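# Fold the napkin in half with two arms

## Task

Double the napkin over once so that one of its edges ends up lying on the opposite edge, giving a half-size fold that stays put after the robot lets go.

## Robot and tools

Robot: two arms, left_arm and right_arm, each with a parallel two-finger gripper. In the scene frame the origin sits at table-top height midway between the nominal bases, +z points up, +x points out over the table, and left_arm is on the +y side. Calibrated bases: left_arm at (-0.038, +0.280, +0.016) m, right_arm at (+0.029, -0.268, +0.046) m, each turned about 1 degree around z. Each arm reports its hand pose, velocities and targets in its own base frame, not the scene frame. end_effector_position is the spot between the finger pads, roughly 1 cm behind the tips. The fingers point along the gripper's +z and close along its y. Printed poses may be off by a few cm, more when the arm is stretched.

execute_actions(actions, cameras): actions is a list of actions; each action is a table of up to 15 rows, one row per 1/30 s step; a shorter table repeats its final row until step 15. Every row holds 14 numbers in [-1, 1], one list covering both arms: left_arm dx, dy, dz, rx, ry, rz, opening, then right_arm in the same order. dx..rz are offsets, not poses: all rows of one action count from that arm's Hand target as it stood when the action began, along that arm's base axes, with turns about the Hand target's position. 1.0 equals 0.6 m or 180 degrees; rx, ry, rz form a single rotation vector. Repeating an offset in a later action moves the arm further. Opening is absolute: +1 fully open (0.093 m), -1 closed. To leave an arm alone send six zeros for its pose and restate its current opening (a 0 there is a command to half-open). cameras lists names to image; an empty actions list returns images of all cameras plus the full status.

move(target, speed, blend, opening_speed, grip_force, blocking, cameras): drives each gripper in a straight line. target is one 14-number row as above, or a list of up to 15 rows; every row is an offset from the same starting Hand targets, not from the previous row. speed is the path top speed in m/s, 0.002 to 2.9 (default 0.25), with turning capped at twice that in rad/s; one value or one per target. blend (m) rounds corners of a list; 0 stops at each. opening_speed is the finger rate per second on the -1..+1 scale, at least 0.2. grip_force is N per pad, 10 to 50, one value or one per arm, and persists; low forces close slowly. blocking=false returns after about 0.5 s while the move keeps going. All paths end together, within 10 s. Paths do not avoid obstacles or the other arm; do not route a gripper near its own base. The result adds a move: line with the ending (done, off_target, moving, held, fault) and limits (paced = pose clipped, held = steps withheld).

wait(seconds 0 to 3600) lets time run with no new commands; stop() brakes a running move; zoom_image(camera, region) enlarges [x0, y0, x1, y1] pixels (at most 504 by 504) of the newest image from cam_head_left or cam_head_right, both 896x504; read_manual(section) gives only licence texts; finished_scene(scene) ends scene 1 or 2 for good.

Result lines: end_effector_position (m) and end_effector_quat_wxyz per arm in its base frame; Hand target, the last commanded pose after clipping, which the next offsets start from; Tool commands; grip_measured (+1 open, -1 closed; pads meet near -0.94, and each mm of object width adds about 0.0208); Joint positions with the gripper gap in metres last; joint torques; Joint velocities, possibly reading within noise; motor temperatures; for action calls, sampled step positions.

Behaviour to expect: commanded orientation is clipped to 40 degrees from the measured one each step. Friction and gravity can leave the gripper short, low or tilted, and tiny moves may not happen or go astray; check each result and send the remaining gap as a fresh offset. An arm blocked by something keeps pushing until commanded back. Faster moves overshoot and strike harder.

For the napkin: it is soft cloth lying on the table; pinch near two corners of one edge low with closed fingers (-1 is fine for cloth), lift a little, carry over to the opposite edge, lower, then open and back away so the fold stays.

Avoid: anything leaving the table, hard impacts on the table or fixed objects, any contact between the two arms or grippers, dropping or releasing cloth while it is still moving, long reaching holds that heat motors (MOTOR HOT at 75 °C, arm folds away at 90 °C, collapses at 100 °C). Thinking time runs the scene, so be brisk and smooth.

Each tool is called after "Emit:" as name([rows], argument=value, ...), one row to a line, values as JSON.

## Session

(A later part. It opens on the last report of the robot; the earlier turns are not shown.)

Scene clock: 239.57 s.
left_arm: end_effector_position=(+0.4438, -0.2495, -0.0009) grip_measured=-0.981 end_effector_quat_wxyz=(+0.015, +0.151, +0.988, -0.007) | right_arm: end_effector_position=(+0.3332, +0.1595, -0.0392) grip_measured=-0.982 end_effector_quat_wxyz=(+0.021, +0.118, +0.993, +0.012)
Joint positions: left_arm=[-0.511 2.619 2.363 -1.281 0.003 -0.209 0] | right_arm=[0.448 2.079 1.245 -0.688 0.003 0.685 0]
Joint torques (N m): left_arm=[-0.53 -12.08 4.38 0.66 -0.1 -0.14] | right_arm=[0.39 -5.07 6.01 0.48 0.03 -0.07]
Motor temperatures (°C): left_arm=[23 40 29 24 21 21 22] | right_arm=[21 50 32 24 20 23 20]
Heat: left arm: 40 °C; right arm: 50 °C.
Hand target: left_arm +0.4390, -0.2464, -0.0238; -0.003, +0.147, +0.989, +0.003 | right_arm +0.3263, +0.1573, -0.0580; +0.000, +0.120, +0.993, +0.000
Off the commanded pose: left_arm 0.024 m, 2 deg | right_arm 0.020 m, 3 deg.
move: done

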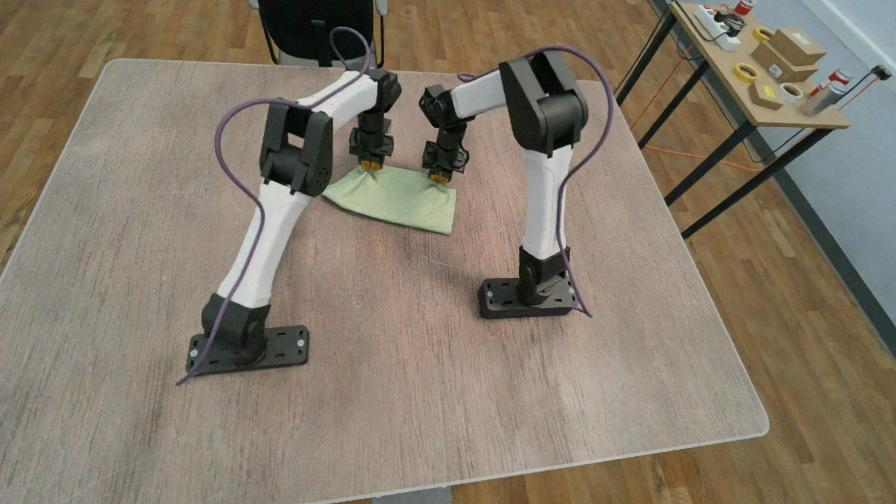

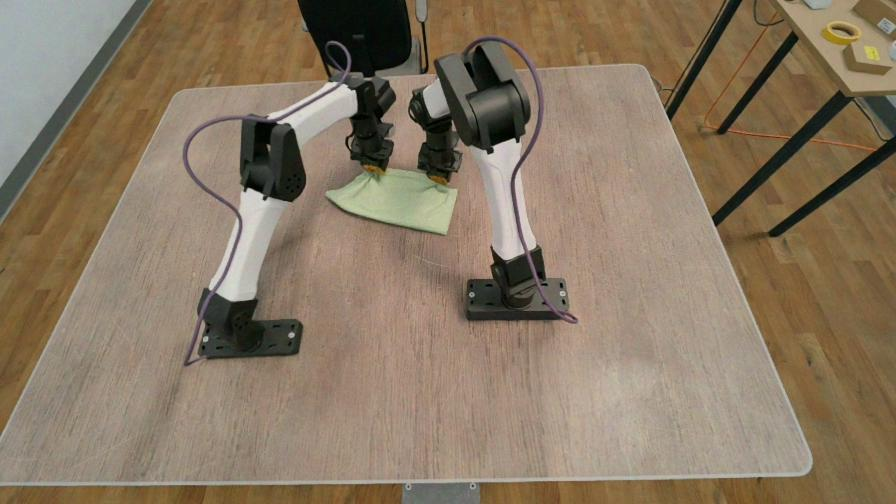

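Emit:
move(target=[0.01, 0, 0.13, 0, 0, 0, -1, 0.01, 0, 0.13, 0, 0, 0, -1], speed=0.12, cameras=["all"])

Emit:
zoom_image(camera="cam_head_left", region=[310, 110, 490, 240])

Emit:
zoom_image(camera="cam_head_right", region=[310, 110, 490, 240])

Scene clock: 241.27 s.
left_arm: end_effector_position=(+0.4430, -0.2504, +0.0574) grip_measured=-0.981 end_effector_quat_wxyz=(+0.020, +0.151, +0.988, -0.013) | right_arm: end_effector_position=(+0.3287, +0.1586, +0.0025) grip_measured=-0.983 end_effector_quat_wxyz=(-0.009, +0.118, +0.993, -0.003)
Joint positions: left_arm=[-0.511 2.654 2.664 -1.534 0.01 -0.209 0] | right_arm=[0.448 2.041 1.376 -0.924 -0.004 0.685 0]
Joint torques (N m): left_arm=[-0.06 -13.03 9.26 0.22 -0.21 -0.08] | right_arm=[-0.2 -11.74 8.81 -0.09 0.1 -0.11]
Heat: left arm: 40 °C; right arm: 50 °C.
Hand target: left_arm +0.4449, -0.2464, +0.0541; -0.003, +0.147, +0.989, +0.004 | right_arm +0.3324, +0.1573, +0.0200; +0.000, +0.120, +0.993, +0.000
Off the commanded pose: left_arm 0.005 m, 3 deg | right_arm 0.018 m, 1 deg.
joint sent to its limit (left arm) — joint 4 (wrist pitch), lower limit. The joint targets still meet the commanded pose.
move: off_target (left_arm, right_arm)

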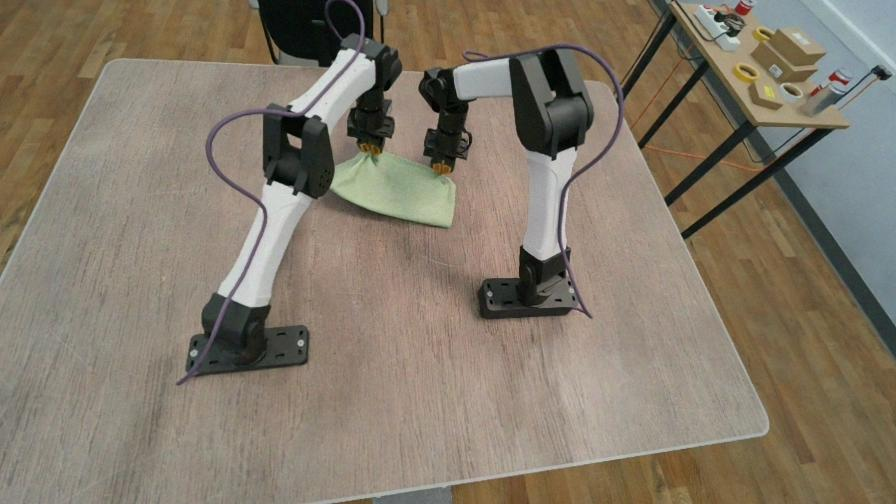

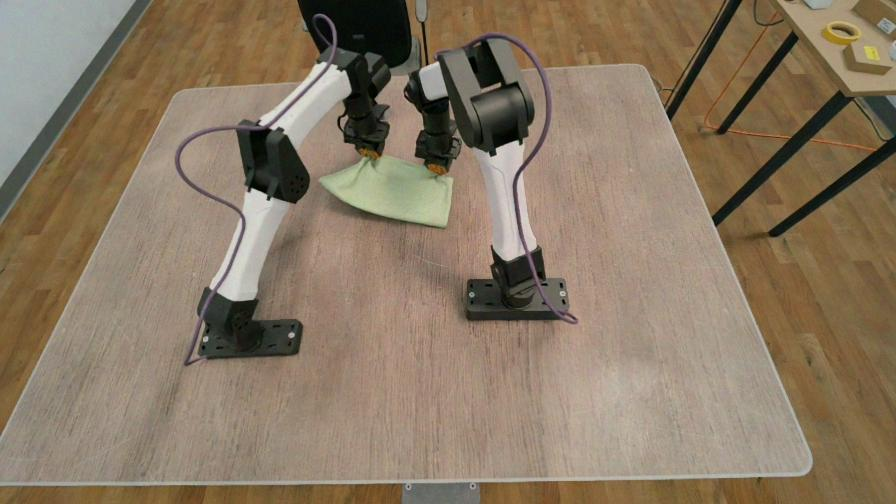

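Scaled by 2.800 from the camera's image (finer frame: 1280x720).

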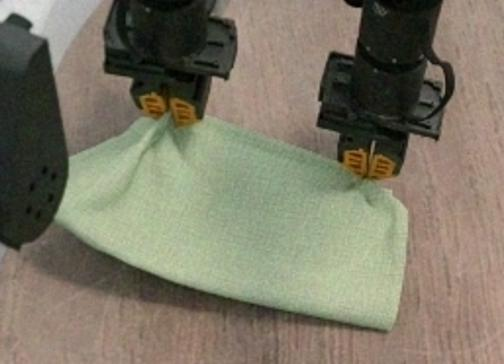

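Scaled by 2.800 from the camera's image (finer frame: 1280x720).

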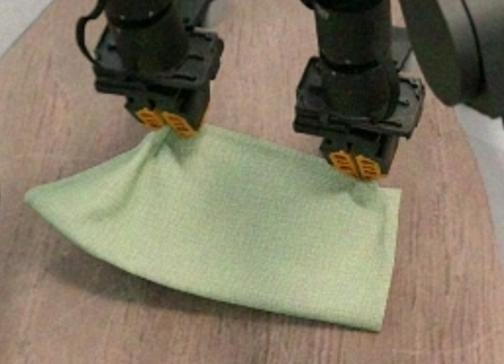

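Emit:
move([
  [-0.03, 0, 0.1, 0, 0, 0, -1, -0.03, 0, 0.11, 0, 0, 0, -1],
  [-0.2167, 0, 0.16, 0, 0, 0, -1, -0.2167, 0, 0.175, 0, 0, 0, -1],
], speed=0.12, blend=[0.03, 0], cameras=["all"])

Emit:
zoom_image(camera="cam_head_left", region=[300, 110, 490, 270])

Emit:
zoom_image(camera="cam_head_right", region=[300, 110, 490, 270])

Scene clock: 244.10 s.
left_arm: end_effector_position=(+0.3195, -0.2504, +0.1355) grip_measured=-0.981 end_effector_quat_wxyz=(-0.016, +0.149, +0.989, +0.003) | right_arm: end_effector_position=(+0.2115, +0.1640, +0.1217) grip_measured=-0.983 end_effector_quat_wxyz=(+0.004, +0.118, +0.993, +0.007)
Joint positions: left_arm=[-0.66 2.153 2.087 -1.536 0.011 -0.36 0] | right_arm=[0.656 1.541 1.248 -1.263 -0.005 0.892 0]
Joint torques (N m): left_arm=[-0.77 -16.43 5.35 0.17 -0.18 -0.09] | right_arm=[0.59 -7.61 5.67 0.07 0.1 -0.02]
Heat: left arm: 42 °C; right arm: 51 °C.
Hand target: left_arm +0.3149, -0.2464, +0.1502; -0.002, +0.147, +0.989, +0.003 | right_arm +0.2024, +0.1573, +0.1250; +0.000, +0.120, +0.993, +0.000
Off the commanded pose: left_arm 0.016 m, 2 deg | right_arm 0.012 m, 1 deg.
move: off_target (left_arm, right_arm)

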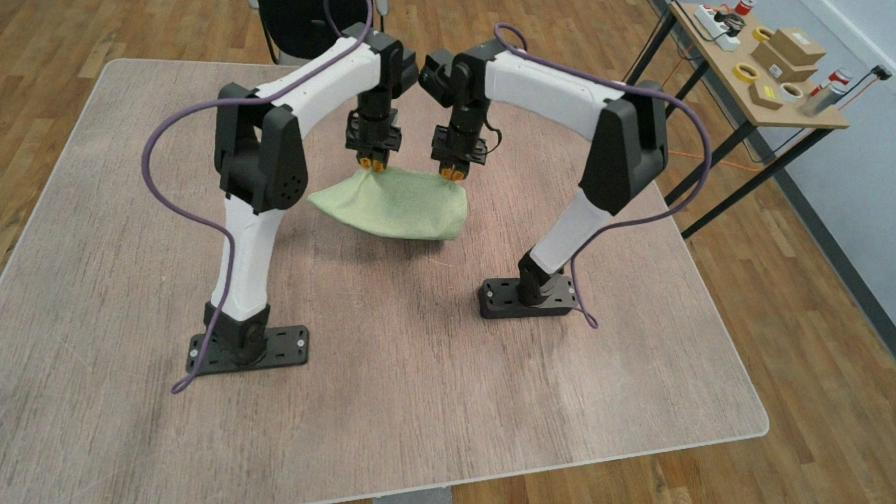

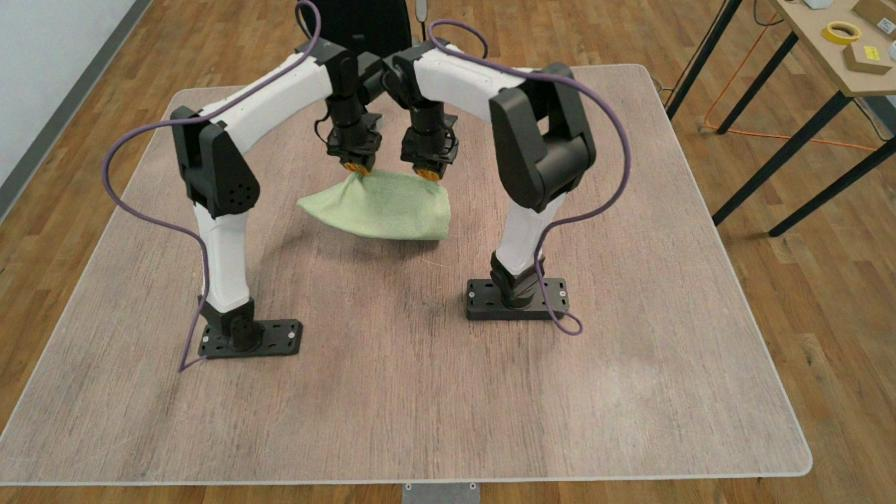

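Scaled by 2.653 from the camera's image (finer frame: 1280x720).

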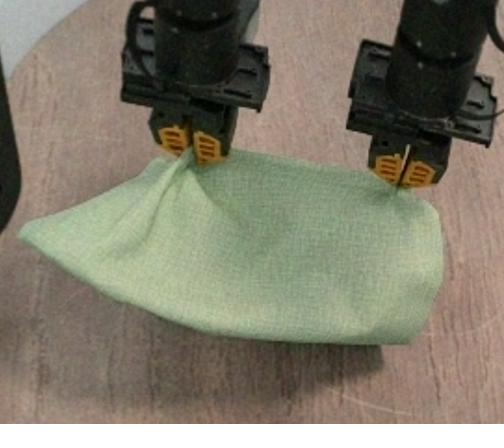

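Scaled by 2.653 from the camera's image (finer frame: 1280x720).

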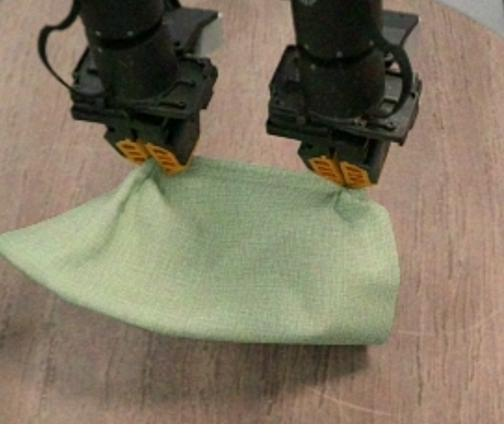

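Emit:
move(target=[-0.17, 0, 0.03, 0, 0, 0, -1, -0.11, 0, 0.04, 0, 0, 0, -1], speed=0.12, cameras=["all"])

Emit:
zoom_image(camera="cam_head_left", region=[300, 130, 490, 290])

Emit:
zoom_image(camera="cam_head_right", region=[290, 130, 480, 290])

Scene clock: 245.67 s.
left_arm: end_effector_position=(+0.2966, -0.2485, +0.1369) grip_measured=-0.981 end_effector_quat_wxyz=(-0.028, +0.154, +0.988, +0.009) | right_arm: end_effector_position=(+0.1899, +0.1649, +0.1307) grip_measured=-0.983 end_effector_quat_wxyz=(+0.005, +0.118, +0.993, +0.009)
Joint positions: left_arm=[-0.692 2.09 1.994 -1.532 0.013 -0.382 0] | right_arm=[0.712 1.475 1.222 -1.299 -0.005 0.948 0]
Joint torques (N m): left_arm=[0.47 -10.18 7.84 0.26 -0.06 0] | right_arm=[0.69 -6.94 5.63 0.06 0.05 -0.09]
Heat: left arm: 42 °C; right arm: 50 °C.
Hand target: left_arm +0.3024, -0.2473, +0.1357; -0.026, +0.151, +0.988, +0.009 (not the last commanded pose) | right_arm +0.1807, +0.1575, +0.1328; +0.000, +0.120, +0.993, +0.000 (not the last commanded pose)
Off the commanded pose: left_arm 0.089 m, 3 deg | right_arm 0.057 m, 1 deg.
move: held (left_arm; a check stopped the path), off_target (right_arm; braked when a check withheld steps of left_arm); limits=held
pose unreachable (left arm): on one or more control steps of this call, first in action 0 (counted from 0), this arm could not follow its commanded pose, so it was not sent that pose on those steps. It may still have moved: this result reports where it is.
cause: moving toward the commanded pose would bring a part of the arm too close to another arm (this arm's wrist (the part past joint 4) and the right arm's wrist (the part past joint 4), 16 mm apart when this arm was first held).

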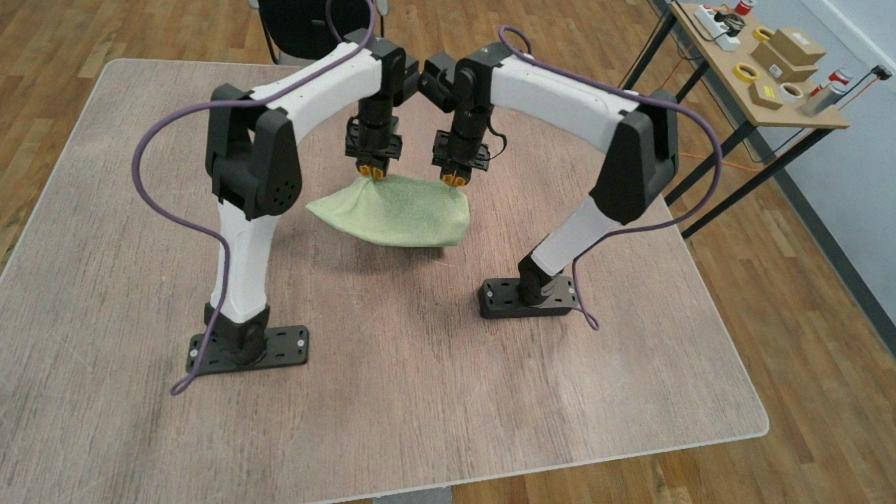

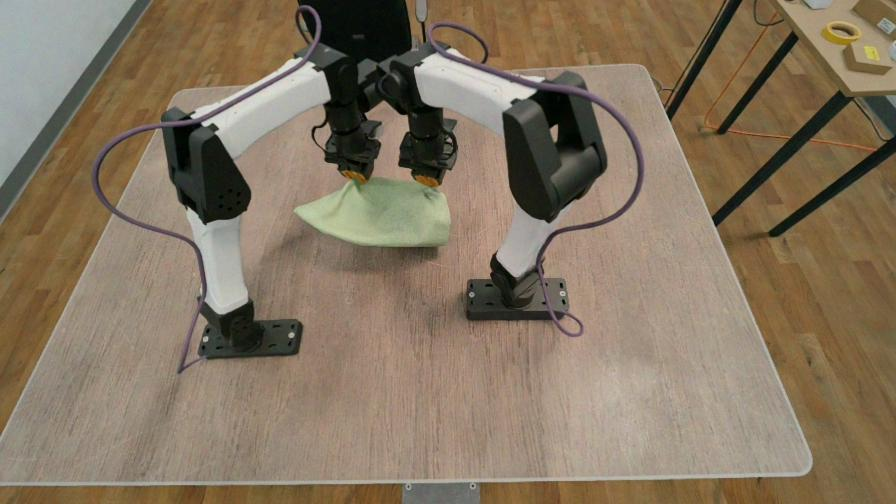

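Scaled by 2.653 from the camera's image (finer frame: 1280x720).

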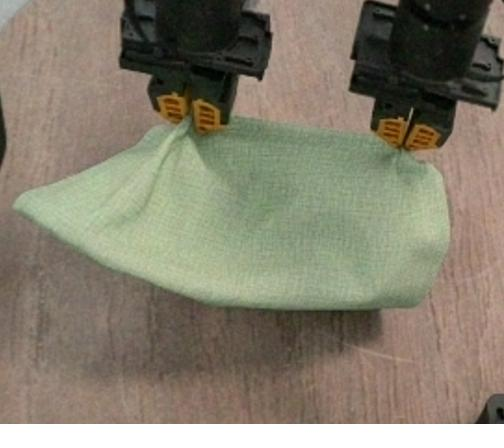

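Scaled by 2.653 from the camera's image (finer frame: 1280x720).

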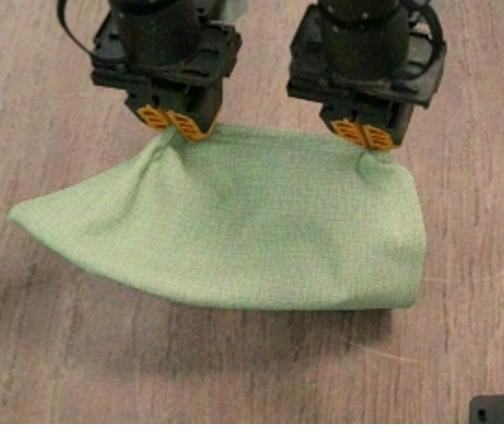

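Emit:
move([
  [0.0667, 0, -0.06, 0, 0, 0.02, -1, 0.1, 0.005, -0.08, 0, 0, 0.02, -1],
  [0.11, 0, -0.143, 0, 0, 0.04, -1, 0.165, 0.01, -0.188, 0, 0, 0.04, -1],
  [0.1187, 0, -0.235, 0, 0, 0.053, -1, 0.1928, 0.0133, -0.2913, 0, 0, 0.053, -1],
], speed=0.12, blend=[0.03, 0.02, 0], cameras=["all"])

Emit:
zoom_image(camera="cam_head_left", region=[300, 130, 490, 290])

Emit:
zoom_image(camera="cam_head_right", region=[290, 130, 480, 290])

Scene clock: 249.07 s.
left_arm: end_effector_position=(+0.3716, -0.2516, +0.0065) grip_measured=-0.981 end_effector_quat_wxyz=(-0.022, +0.077, +0.997, +0.001) | right_arm: end_effector_position=(+0.2979, +0.1699, -0.0315) grip_measured=-0.983 end_effector_quat_wxyz=(+0.008, +0.038, +0.999, +0.008)
Joint positions: left_arm=[-0.588 2.377 1.947 -1.18 0.019 -0.433 0] | right_arm=[0.516 1.999 1.157 -0.706 -0.005 0.592 0]
Joint torques (N m): left_arm=[0.36 -11.28 5.74 0.44 -0.07 -0.14] | right_arm=[-0.27 -6.15 5.42 0.49 0.11 -0.17]
Heat: left arm: 42 °C; right arm: 50 °C.
Hand target: left_arm +0.3735, -0.2473, -0.0053; -0.027, +0.068, +0.997, +0.007 | right_arm +0.2963, +0.1654, -0.0421; +0.000, +0.037, +0.999, +0.000
Off the commanded pose: left_arm 0.013 m, 1 deg | right_arm 0.012 m, 1 deg.
move: off_target (left_arm, right_arm)

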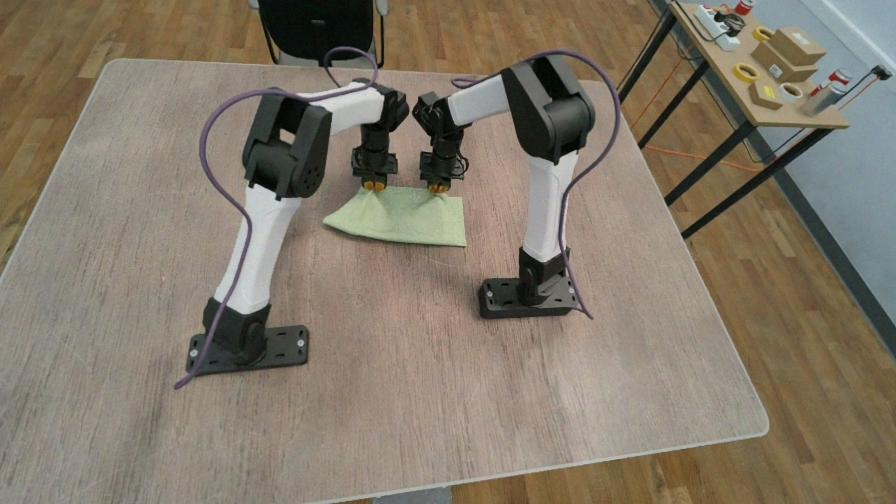

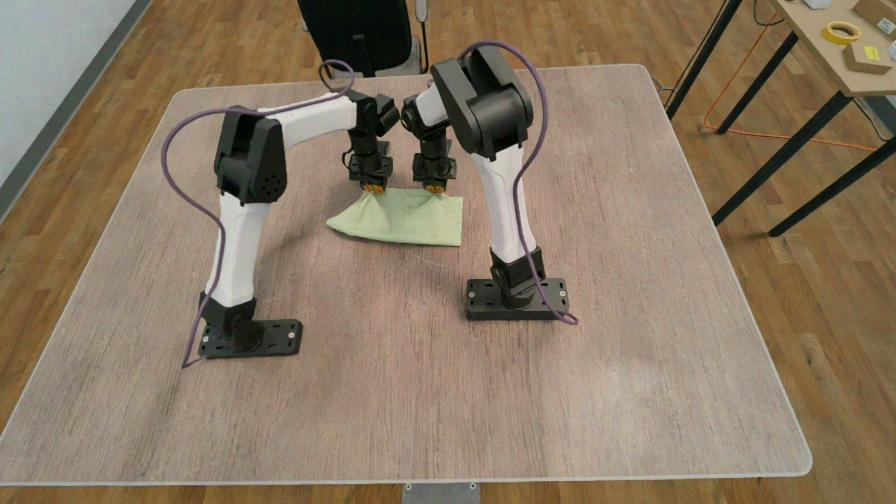

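Scaled by 2.653 from the camera's image (finer frame: 1280x720).

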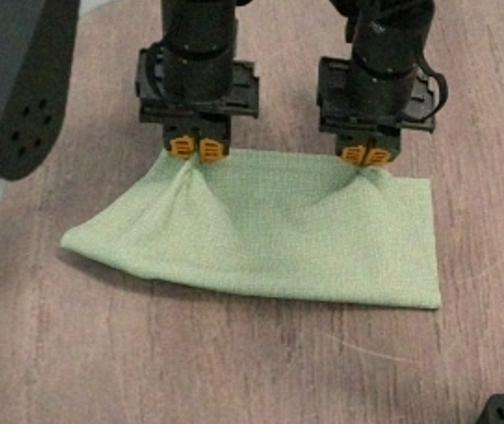

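Scaled by 2.653 from the camera's image (finer frame: 1280x720).

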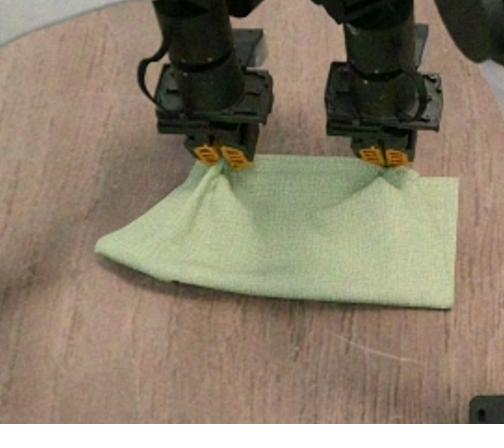

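Emit:
move([
  [0, 0, -0.01, 0, 0, 0, 0.6, 0, 0, -0.01, 0, 0, 0, 0.6],
  [-0.01, 0, 0.12, 0, 0, 0, 0.6, -0.01, 0, 0.12, 0, 0, 0, 0.6],
  [-0.1, 0.3, 0.2, 0, 0, 0, 0.6, 0.0, -0.25, 0.2, 0, 0, 0, 0.6],
], speed=[0.1, 0.15, 0.3], blend=[0, 0.02, 0], cameras=["all"])

Emit:
zoom_image(camera="cam_head_left", region=[300, 150, 490, 270])

Emit:
zoom_image(camera="cam_head_right", region=[300, 150, 490, 270])

Scene clock: 252.40 s.
left_arm: end_effector_position=(+0.3172, -0.0704, +0.1064) grip_measured=+0.598 end_effector_quat_wxyz=(-0.036, +0.067, +0.997, +0.009) | right_arm: end_effector_position=(+0.2888, +0.0169, +0.0624) grip_measured=+0.598 end_effector_quat_wxyz=(-0.023, +0.039, +0.999, -0.001)
Joint positions: left_arm=[-0.221 1.845 1.527 -1.327 -0.006 -0.088 0.074] | right_arm=[0.057 1.715 1.193 -1.094 -0.002 0.135 0.074]
Joint torques (N m): left_arm=[0.25 -12.63 5.45 0.11 -0.07 0.02] | right_arm=[-0.14 -8.88 9.61 0.06 0.03 -0.22]
Heat: left arm: 43 °C; right arm: 50 °C.
Hand target: left_arm +0.3136, -0.0673, +0.1147; -0.027, +0.068, +0.997, +0.007 | right_arm +0.2963, +0.0154, +0.0779; +0.000, +0.037, +0.999, +0.000
Off the commanded pose: left_arm 0.010 m, 1 deg | right_arm 0.017 m, 3 deg.
move: off_target (right_arm)

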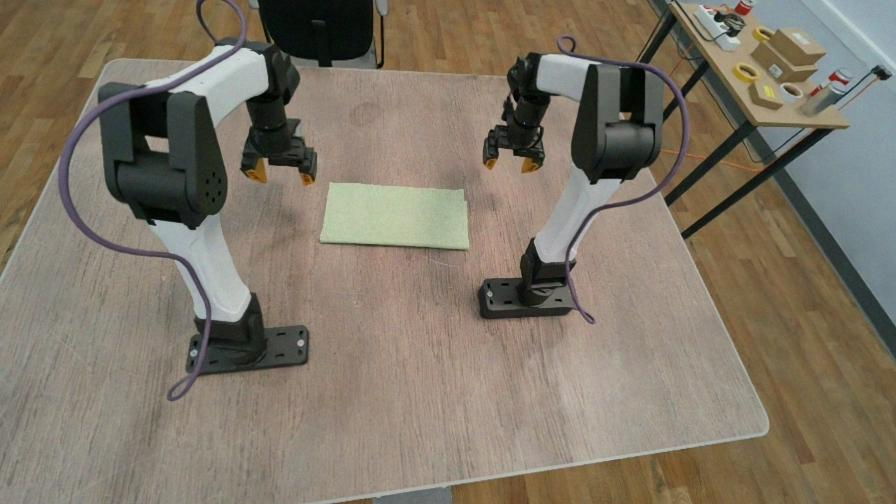

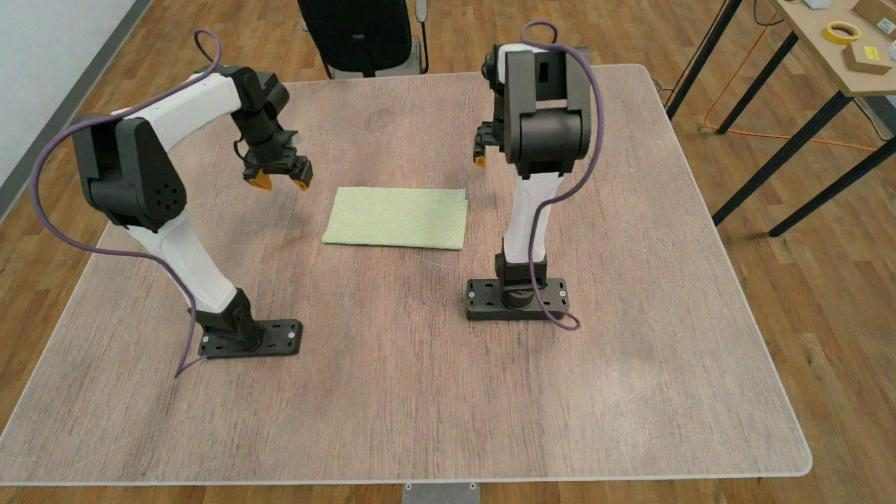

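Scaled by 2.653 from the camera's image (finer frame: 1280x720).

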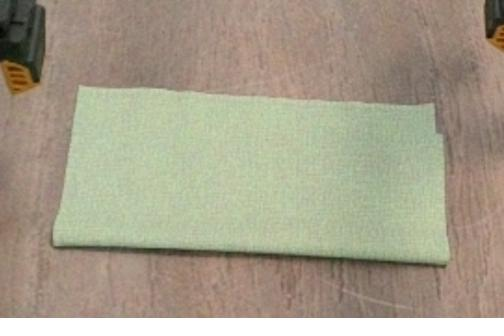

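Scaled by 2.653 from the camera's image (finer frame: 1280x720).

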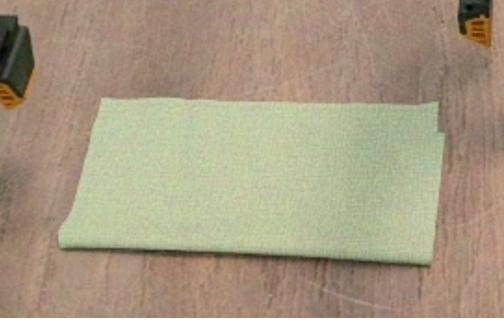

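Emit:
move([
  [0.1205, -0.2165, -0.1412, 0, 0, 0.018, 1, 0.0063, 0.2255, -0.1382, 0, 0, 0.011, 1],
  [0.1205, -0.2165, -0.2278, 0, 0, 0.018, 1, 0.0063, 0.2255, -0.2232, 0, 0, 0.011, 1],
], speed=[0.25, 0.1], cameras=["all"])

Emit:
zoom_image(camera="cam_head_left", region=[300, 140, 490, 260])

Emit:
move(target=[0, 0, 0, 0, 0, 0, -1, 0, 0, 0, 0, 0, 0, -1], opening_speed=0.7, cameras=["all"])

Emit:
zoom_image(camera="cam_head_left", region=[300, 140, 490, 260])

Scene clock: 256.27 s.
left_arm: end_effector_position=(+0.3876, -0.1971, -0.0015) grip_measured=+1.000 end_effector_quat_wxyz=(-0.020, +0.042, +0.999, -0.001) | right_arm: end_effector_position=(+0.2996, +0.1487, -0.0395) grip_measured=+1.000 end_effector_quat_wxyz=(+0.001, +0.020, +1.000, -0.001)
Joint positions: left_arm=[-0.464 2.32 1.815 -1.1 0.018 -0.379 0.093] | right_arm=[0.463 2.006 1.129 -0.692 0.004 0.502 0.093]
Joint torques (N m): left_arm=[-0.75 -9.73 4.42 0.73 -0.11 -0.13] | right_arm=[0.24 -4.86 4.62 0.87 0.02 -0.08]
Heat: left arm: 43 °C; right arm: 50 °C.
Hand target: left_arm +0.3857, -0.1972, -0.0221; -0.027, +0.040, +0.999, +0.006 | right_arm +0.3001, +0.1506, -0.0560; +0.000, +0.019, +1.000, +0.000
Off the commanded pose: left_arm 0.021 m, 1 deg | right_arm 0.017 m, 0 deg.
move: off_target (left_arm, right_arm)

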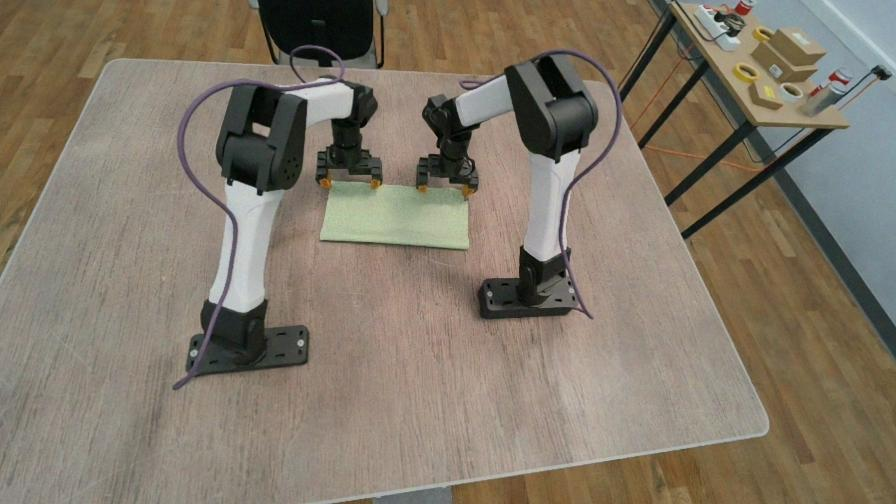

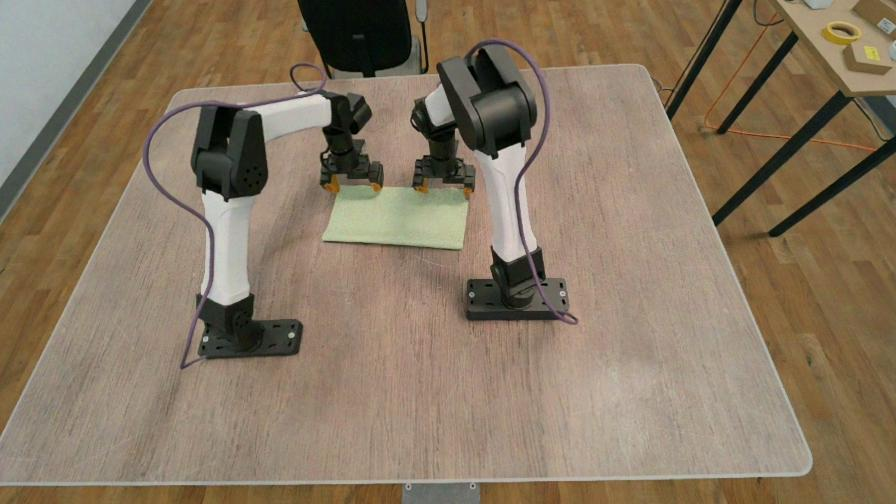

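Scaled by 2.653 from the camera's image (finer frame: 1280x720).

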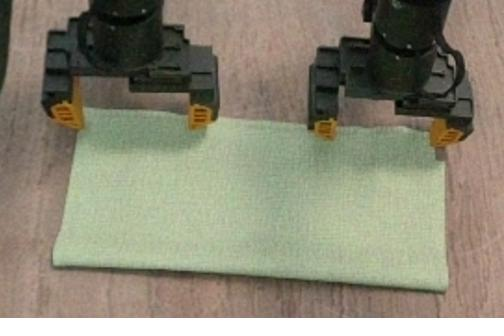

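Scene clock: 259.47 s.
left_arm: end_effector_position=(+0.3926, -0.2005, -0.0016) grip_measured=-0.982 end_effector_quat_wxyz=(-0.009, +0.042, +0.999, -0.008) | right_arm: end_effector_position=(+0.3092, +0.1522, -0.0399) grip_measured=-0.982 end_effector_quat_wxyz=(+0.021, +0.020, +1.000, +0.005)
Joint positions: left_arm=[-0.464 2.32 1.815 -1.075 0.022 -0.379 0] | right_arm=[0.463 2.008 1.129 -0.649 0.01 0.502 0]
Joint torques (N m): left_arm=[-0.69 -9.76 4.45 0.49 -0.12 -0.17] | right_arm=[0.36 -5.49 4.93 0.53 -0.05 -0.08]
Heat: left arm: 43 °C; right arm: 49 °C.
Hand target: left_arm +0.3858, -0.1972, -0.0221; -0.027, +0.040, +0.999, +0.006 | right_arm +0.3001, +0.1506, -0.0560; +0.000, +0.019, +1.000, +0.000
Off the commanded pose: left_arm 0.022 m, 3 deg | right_arm 0.019 m, 3 deg.
move: done

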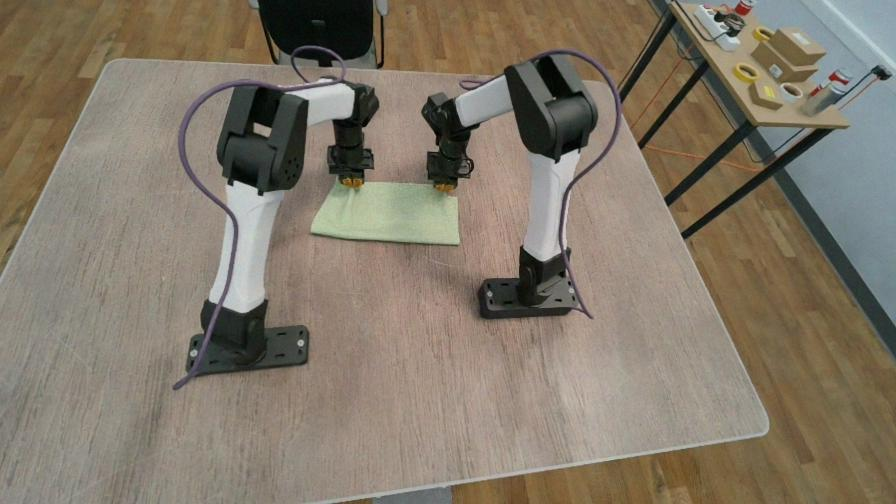

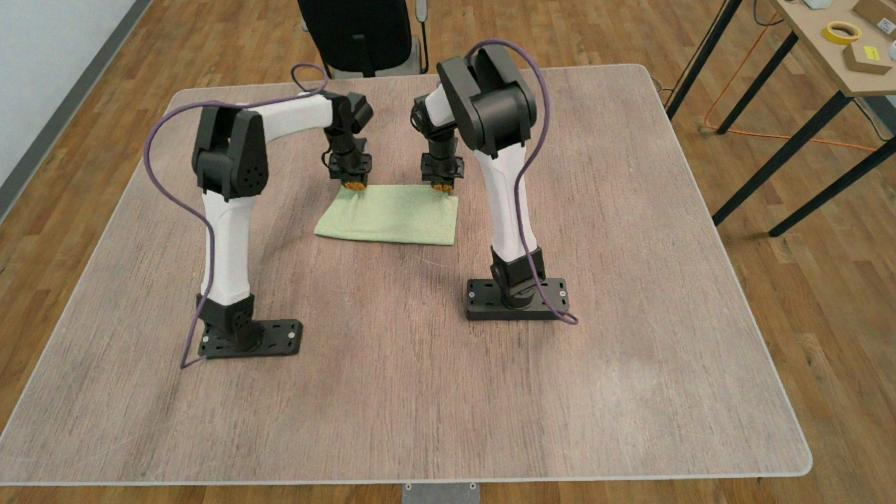

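Scaled by 2.653 from the camera's image (finer frame: 1280x720).

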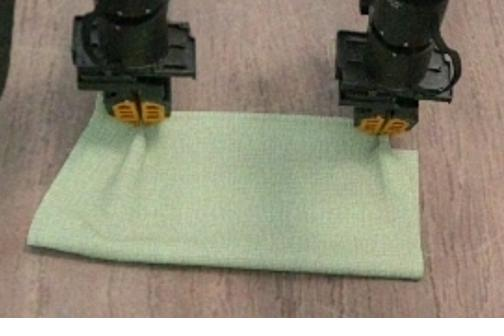

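Emit:
move([
  [-0.03, 0, 0.15, 0, 0, 0, -1, -0.03, 0, 0.15, 0, 0, 0, -1],
  [-0.12, 0.01, 0.2, 0, 0, -0.01, -1, -0.14, 0.005, 0.2, 0, 0, -0.01, -1],
  [-0.06, 0.0183, 0.11, 0, 0, -0.02, -1, -0.085, 0.0107, 0.11, 0, 0, -0.02, -1],
  [-0.021, 0.0183, 0.0268, 0, 0, -0.02, -1, -0.0388, 0.0107, 0.0217, 0, 0, -0.02, -1],
], speed=0.12, blend=[0.03, 0.02, 0.02, 0], cameras=["all"])

Emit:
zoom_image(camera="cam_head_left", region=[300, 140, 490, 260])

Emit:
zoom_image(camera="cam_head_right", region=[300, 140, 490, 260])

Scene clock: 264.00 s.
left_arm: end_effector_position=(+0.3653, -0.1896, +0.0014) grip_measured=-0.983 end_effector_quat_wxyz=(-0.032, +0.072, +0.997, +0.002) | right_arm: end_effector_position=(+0.2750, +0.1578, -0.0370) grip_measured=-0.983 end_effector_quat_wxyz=(+0.006, +0.052, +0.999, +0.000)
Joint positions: left_arm=[-0.47 2.249 1.704 -1.087 0.022 -0.326 0] | right_arm=[0.524 1.939 1.04 -0.662 0.006 0.627 0]
Joint torques (N m): left_arm=[0.54 -10.06 7.3 0.43 -0.16 0.03] | right_arm=[-0.38 -5.67 6.68 0.35 0.01 -0.2]
Heat: left arm: 43 °C; right arm: 49 °C.
Hand target: left_arm +0.3732, -0.1862, -0.0059; -0.027, +0.071, +0.997, +0.007 | right_arm +0.2768, +0.1570, -0.0430; +0.000, +0.051, +0.999, +0.000
Off the commanded pose: left_arm 0.011 m, 1 deg | right_arm 0.006 m, 1 deg.
move: off_target (left_arm)

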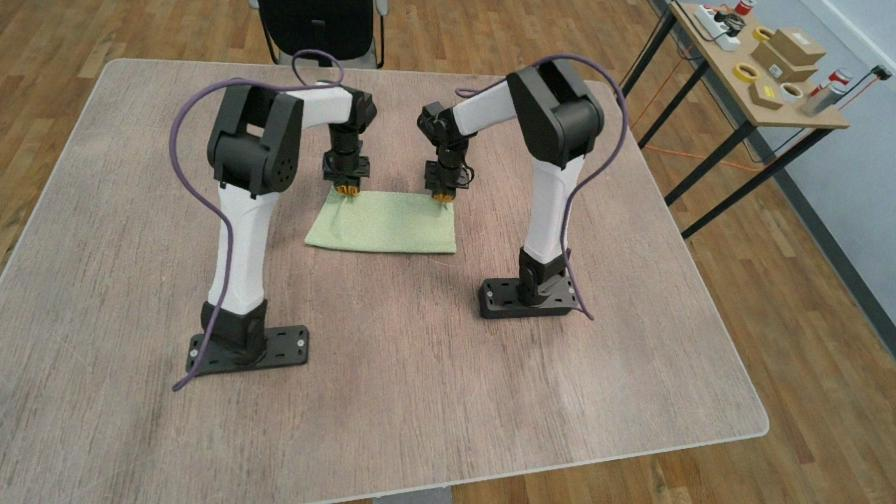

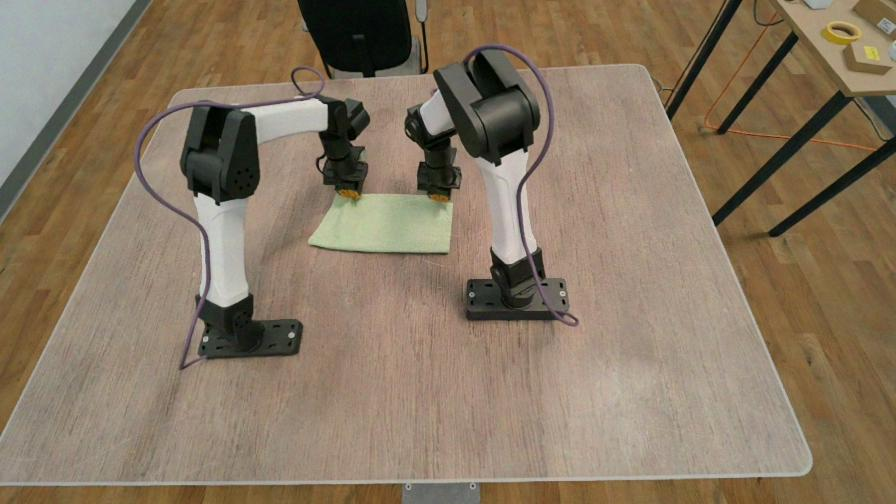

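Scaled by 2.653 from the camera's image (finer frame: 1280x720).

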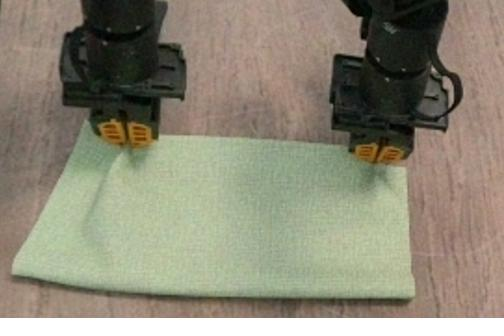

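Scaled by 2.653 from the camera's image (finer frame: 1280x720).

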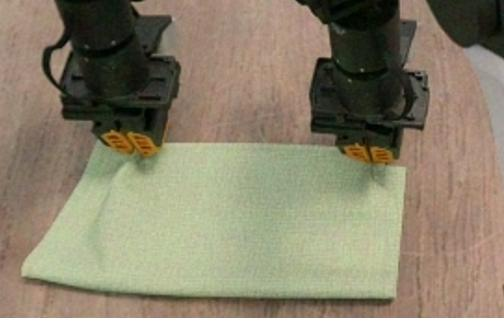

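Emit:
move([
  [-0.02, 0, 0.13, 0, 0, 0, -1, -0.03, 0, 0.13, 0, 0, 0, -1],
  [-0.06, 0.0, 0.13, 0, 0, 0, -1, -0.12, 0.0, 0.13, 0, 0, -0.01, -1],
  [-0.06, 0.0, 0.0, 0, 0, 0, -1, -0.12, 0.0, 0.0, 0, 0, -0.02, -1],
], speed=0.12, blend=[0.02, 0.02, 0], cameras=["all"])

Emit:
zoom_image(camera="cam_head_left", region=[300, 140, 490, 280])

Emit:
zoom_image(camera="cam_head_right", region=[300, 140, 490, 280])

Scene clock: 267.43 s.
left_arm: end_effector_position=(+0.3396, -0.1877, +0.0064) grip_measured=-0.983 end_effector_quat_wxyz=(-0.019, +0.074, +0.997, -0.003) | right_arm: end_effector_position=(+0.2124, +0.1606, -0.0346) grip_measured=-0.983 end_effector_quat_wxyz=(+0.014, +0.080, +0.997, +0.010)
Joint positions: left_arm=[-0.496 2.129 1.53 -1.004 0.022 -0.348 0] | right_arm=[0.65 1.753 0.797 -0.582 0.004 0.811 0]
Joint torques (N m): left_arm=[-0.8 -9.18 5.04 0.44 -0.15 -0.13] | right_arm=[0.55 -4.33 4.44 0.48 0 -0.02]
Heat: left arm: 44 °C; right arm: 48 °C.
Hand target: left_arm +0.3373, -0.1863, -0.0058; -0.027, +0.072, +0.997, +0.007 | right_arm +0.2048, +0.1572, -0.0429; +0.000, +0.082, +0.997, +0.000
Off the commanded pose: left_arm 0.013 m, 1 deg | right_arm 0.012 m, 2 deg.
move: off_target (left_arm, right_arm)

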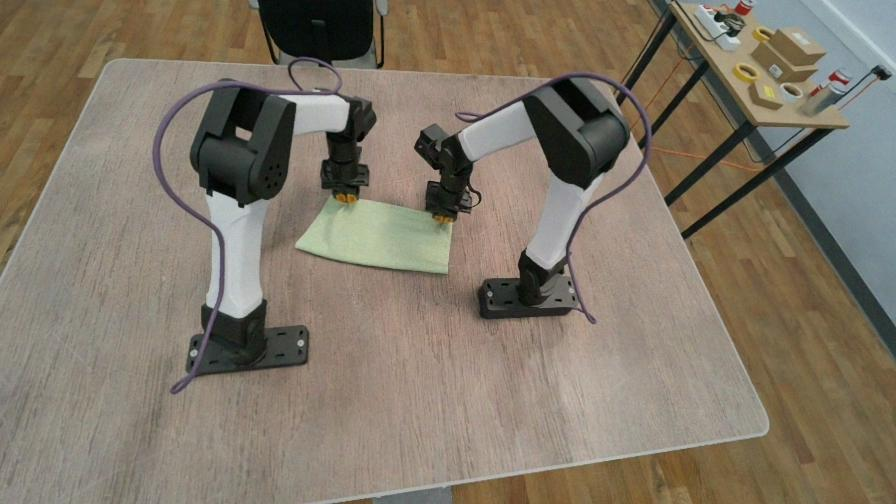

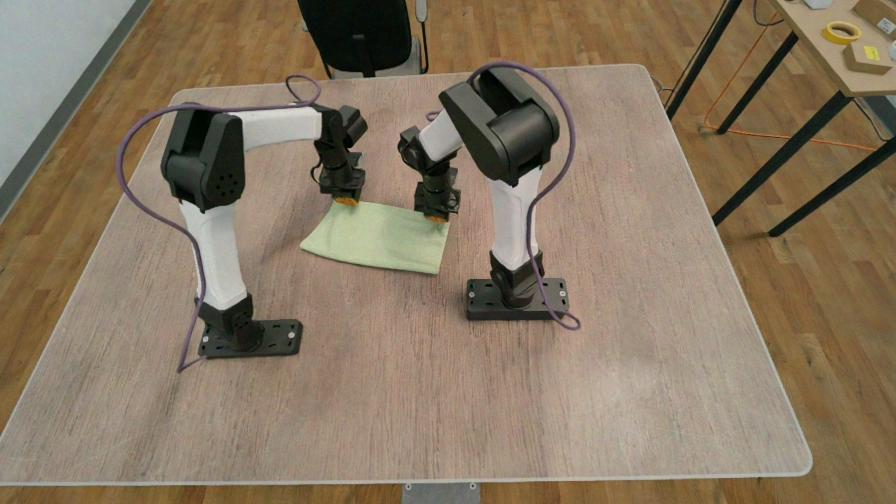

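Scaled by 2.653 from the camera's image (finer frame: 1280x720).

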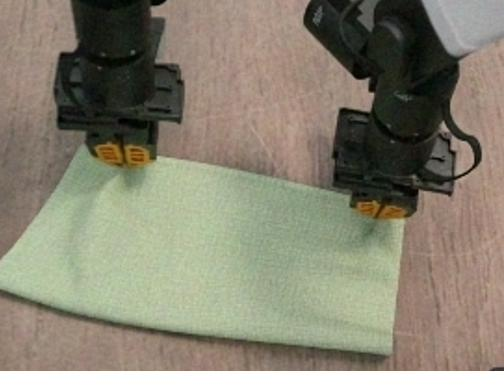

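Scaled by 2.653 from the camera's image (finer frame: 1280x720).

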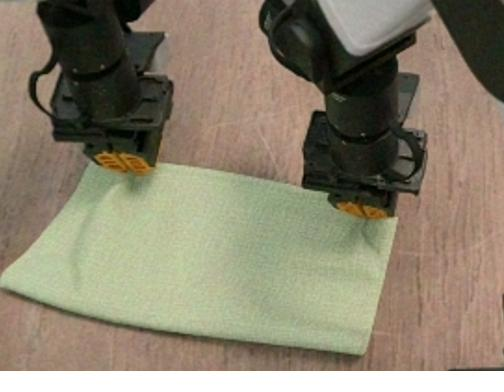

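Emit:
move([
  [0, 0, -0.01, 0, 0, 0, 0.6, 0, 0, -0.01, 0, 0, 0, 0.6],
  [-0.01, 0, 0.12, 0, 0, 0, 0.6, -0.01, 0, 0.12, 0, 0, 0, 0.6],
  [-0.05, 0.25, 0.2, 0, 0, 0, 0.6, 0.05, -0.25, 0.2, 0, 0, 0, 0.6],
], speed=[0.1, 0.15, 0.3], blend=[0, 0.02, 0], cameras=["all"])

Emit:
zoom_image(camera="cam_head_left", region=[290, 160, 480, 290])

Emit:
zoom_image(camera="cam_head_right", region=[290, 160, 480, 290])

Scene clock: 270.97 s.
left_arm: end_effector_position=(+0.3121, -0.0397, +0.1058) grip_measured=+0.598 end_effector_quat_wxyz=(-0.033, +0.070, +0.997, +0.006) | right_arm: end_effector_position=(+0.2289, +0.0056, +0.0699) grip_measured=+0.598 end_effector_quat_wxyz=(-0.006, +0.084, +0.996, -0.008)
Joint positions: left_arm=[-0.131 1.797 1.466 -1.305 -0.007 0.01 0.074] | right_arm=[0.035 1.451 0.957 -1.091 0.015 0.204 0.074]
Joint torques (N m): left_arm=[0.21 -11.84 5.96 0.03 -0.08 0.05] | right_arm=[-0.31 -4.34 9.85 0.12 -0.14 -0.25]
Heat: left arm: 44 °C; right arm: 48 °C.
Hand target: left_arm +0.3072, -0.0362, +0.1141; -0.027, +0.072, +0.997, +0.007 | right_arm +0.2349, +0.0071, +0.0771; +0.000, +0.082, +0.997, +0.000
Off the commanded pose: left_arm 0.010 m, 1 deg | right_arm 0.009 m, 1 deg.
move: done

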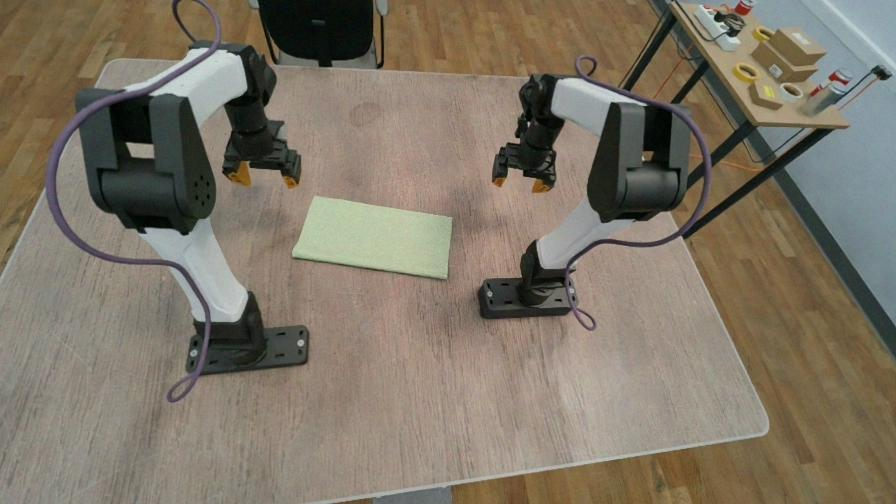

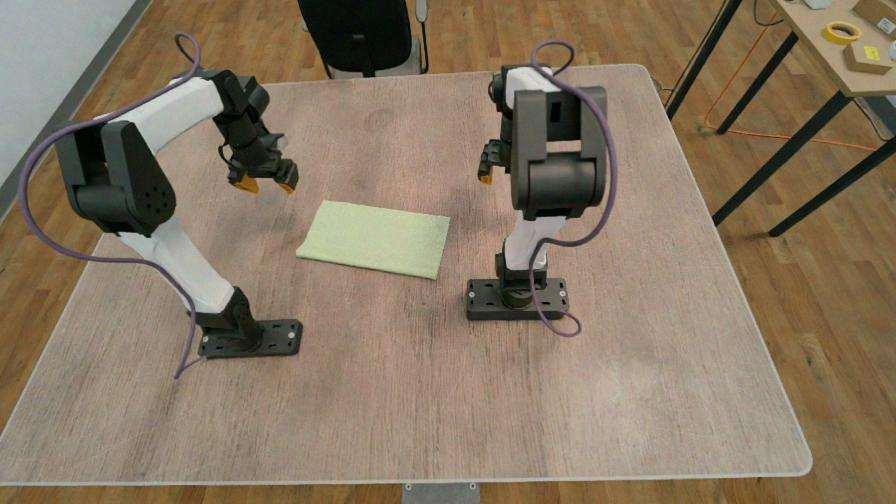

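Scaled by 2.653 from the camera's image (finer frame: 1280x720).

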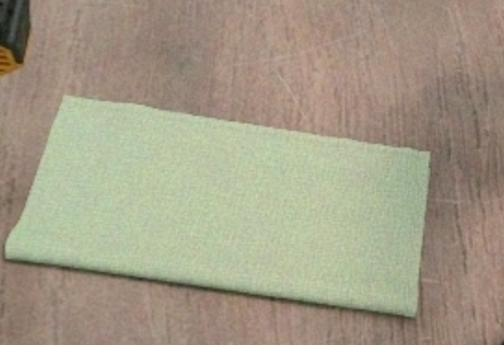

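Scaled by 2.653 from the camera's image (finer frame: 1280x720).

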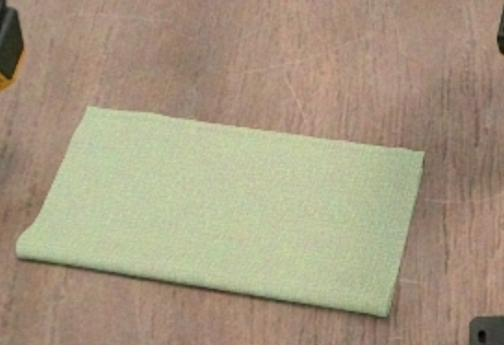

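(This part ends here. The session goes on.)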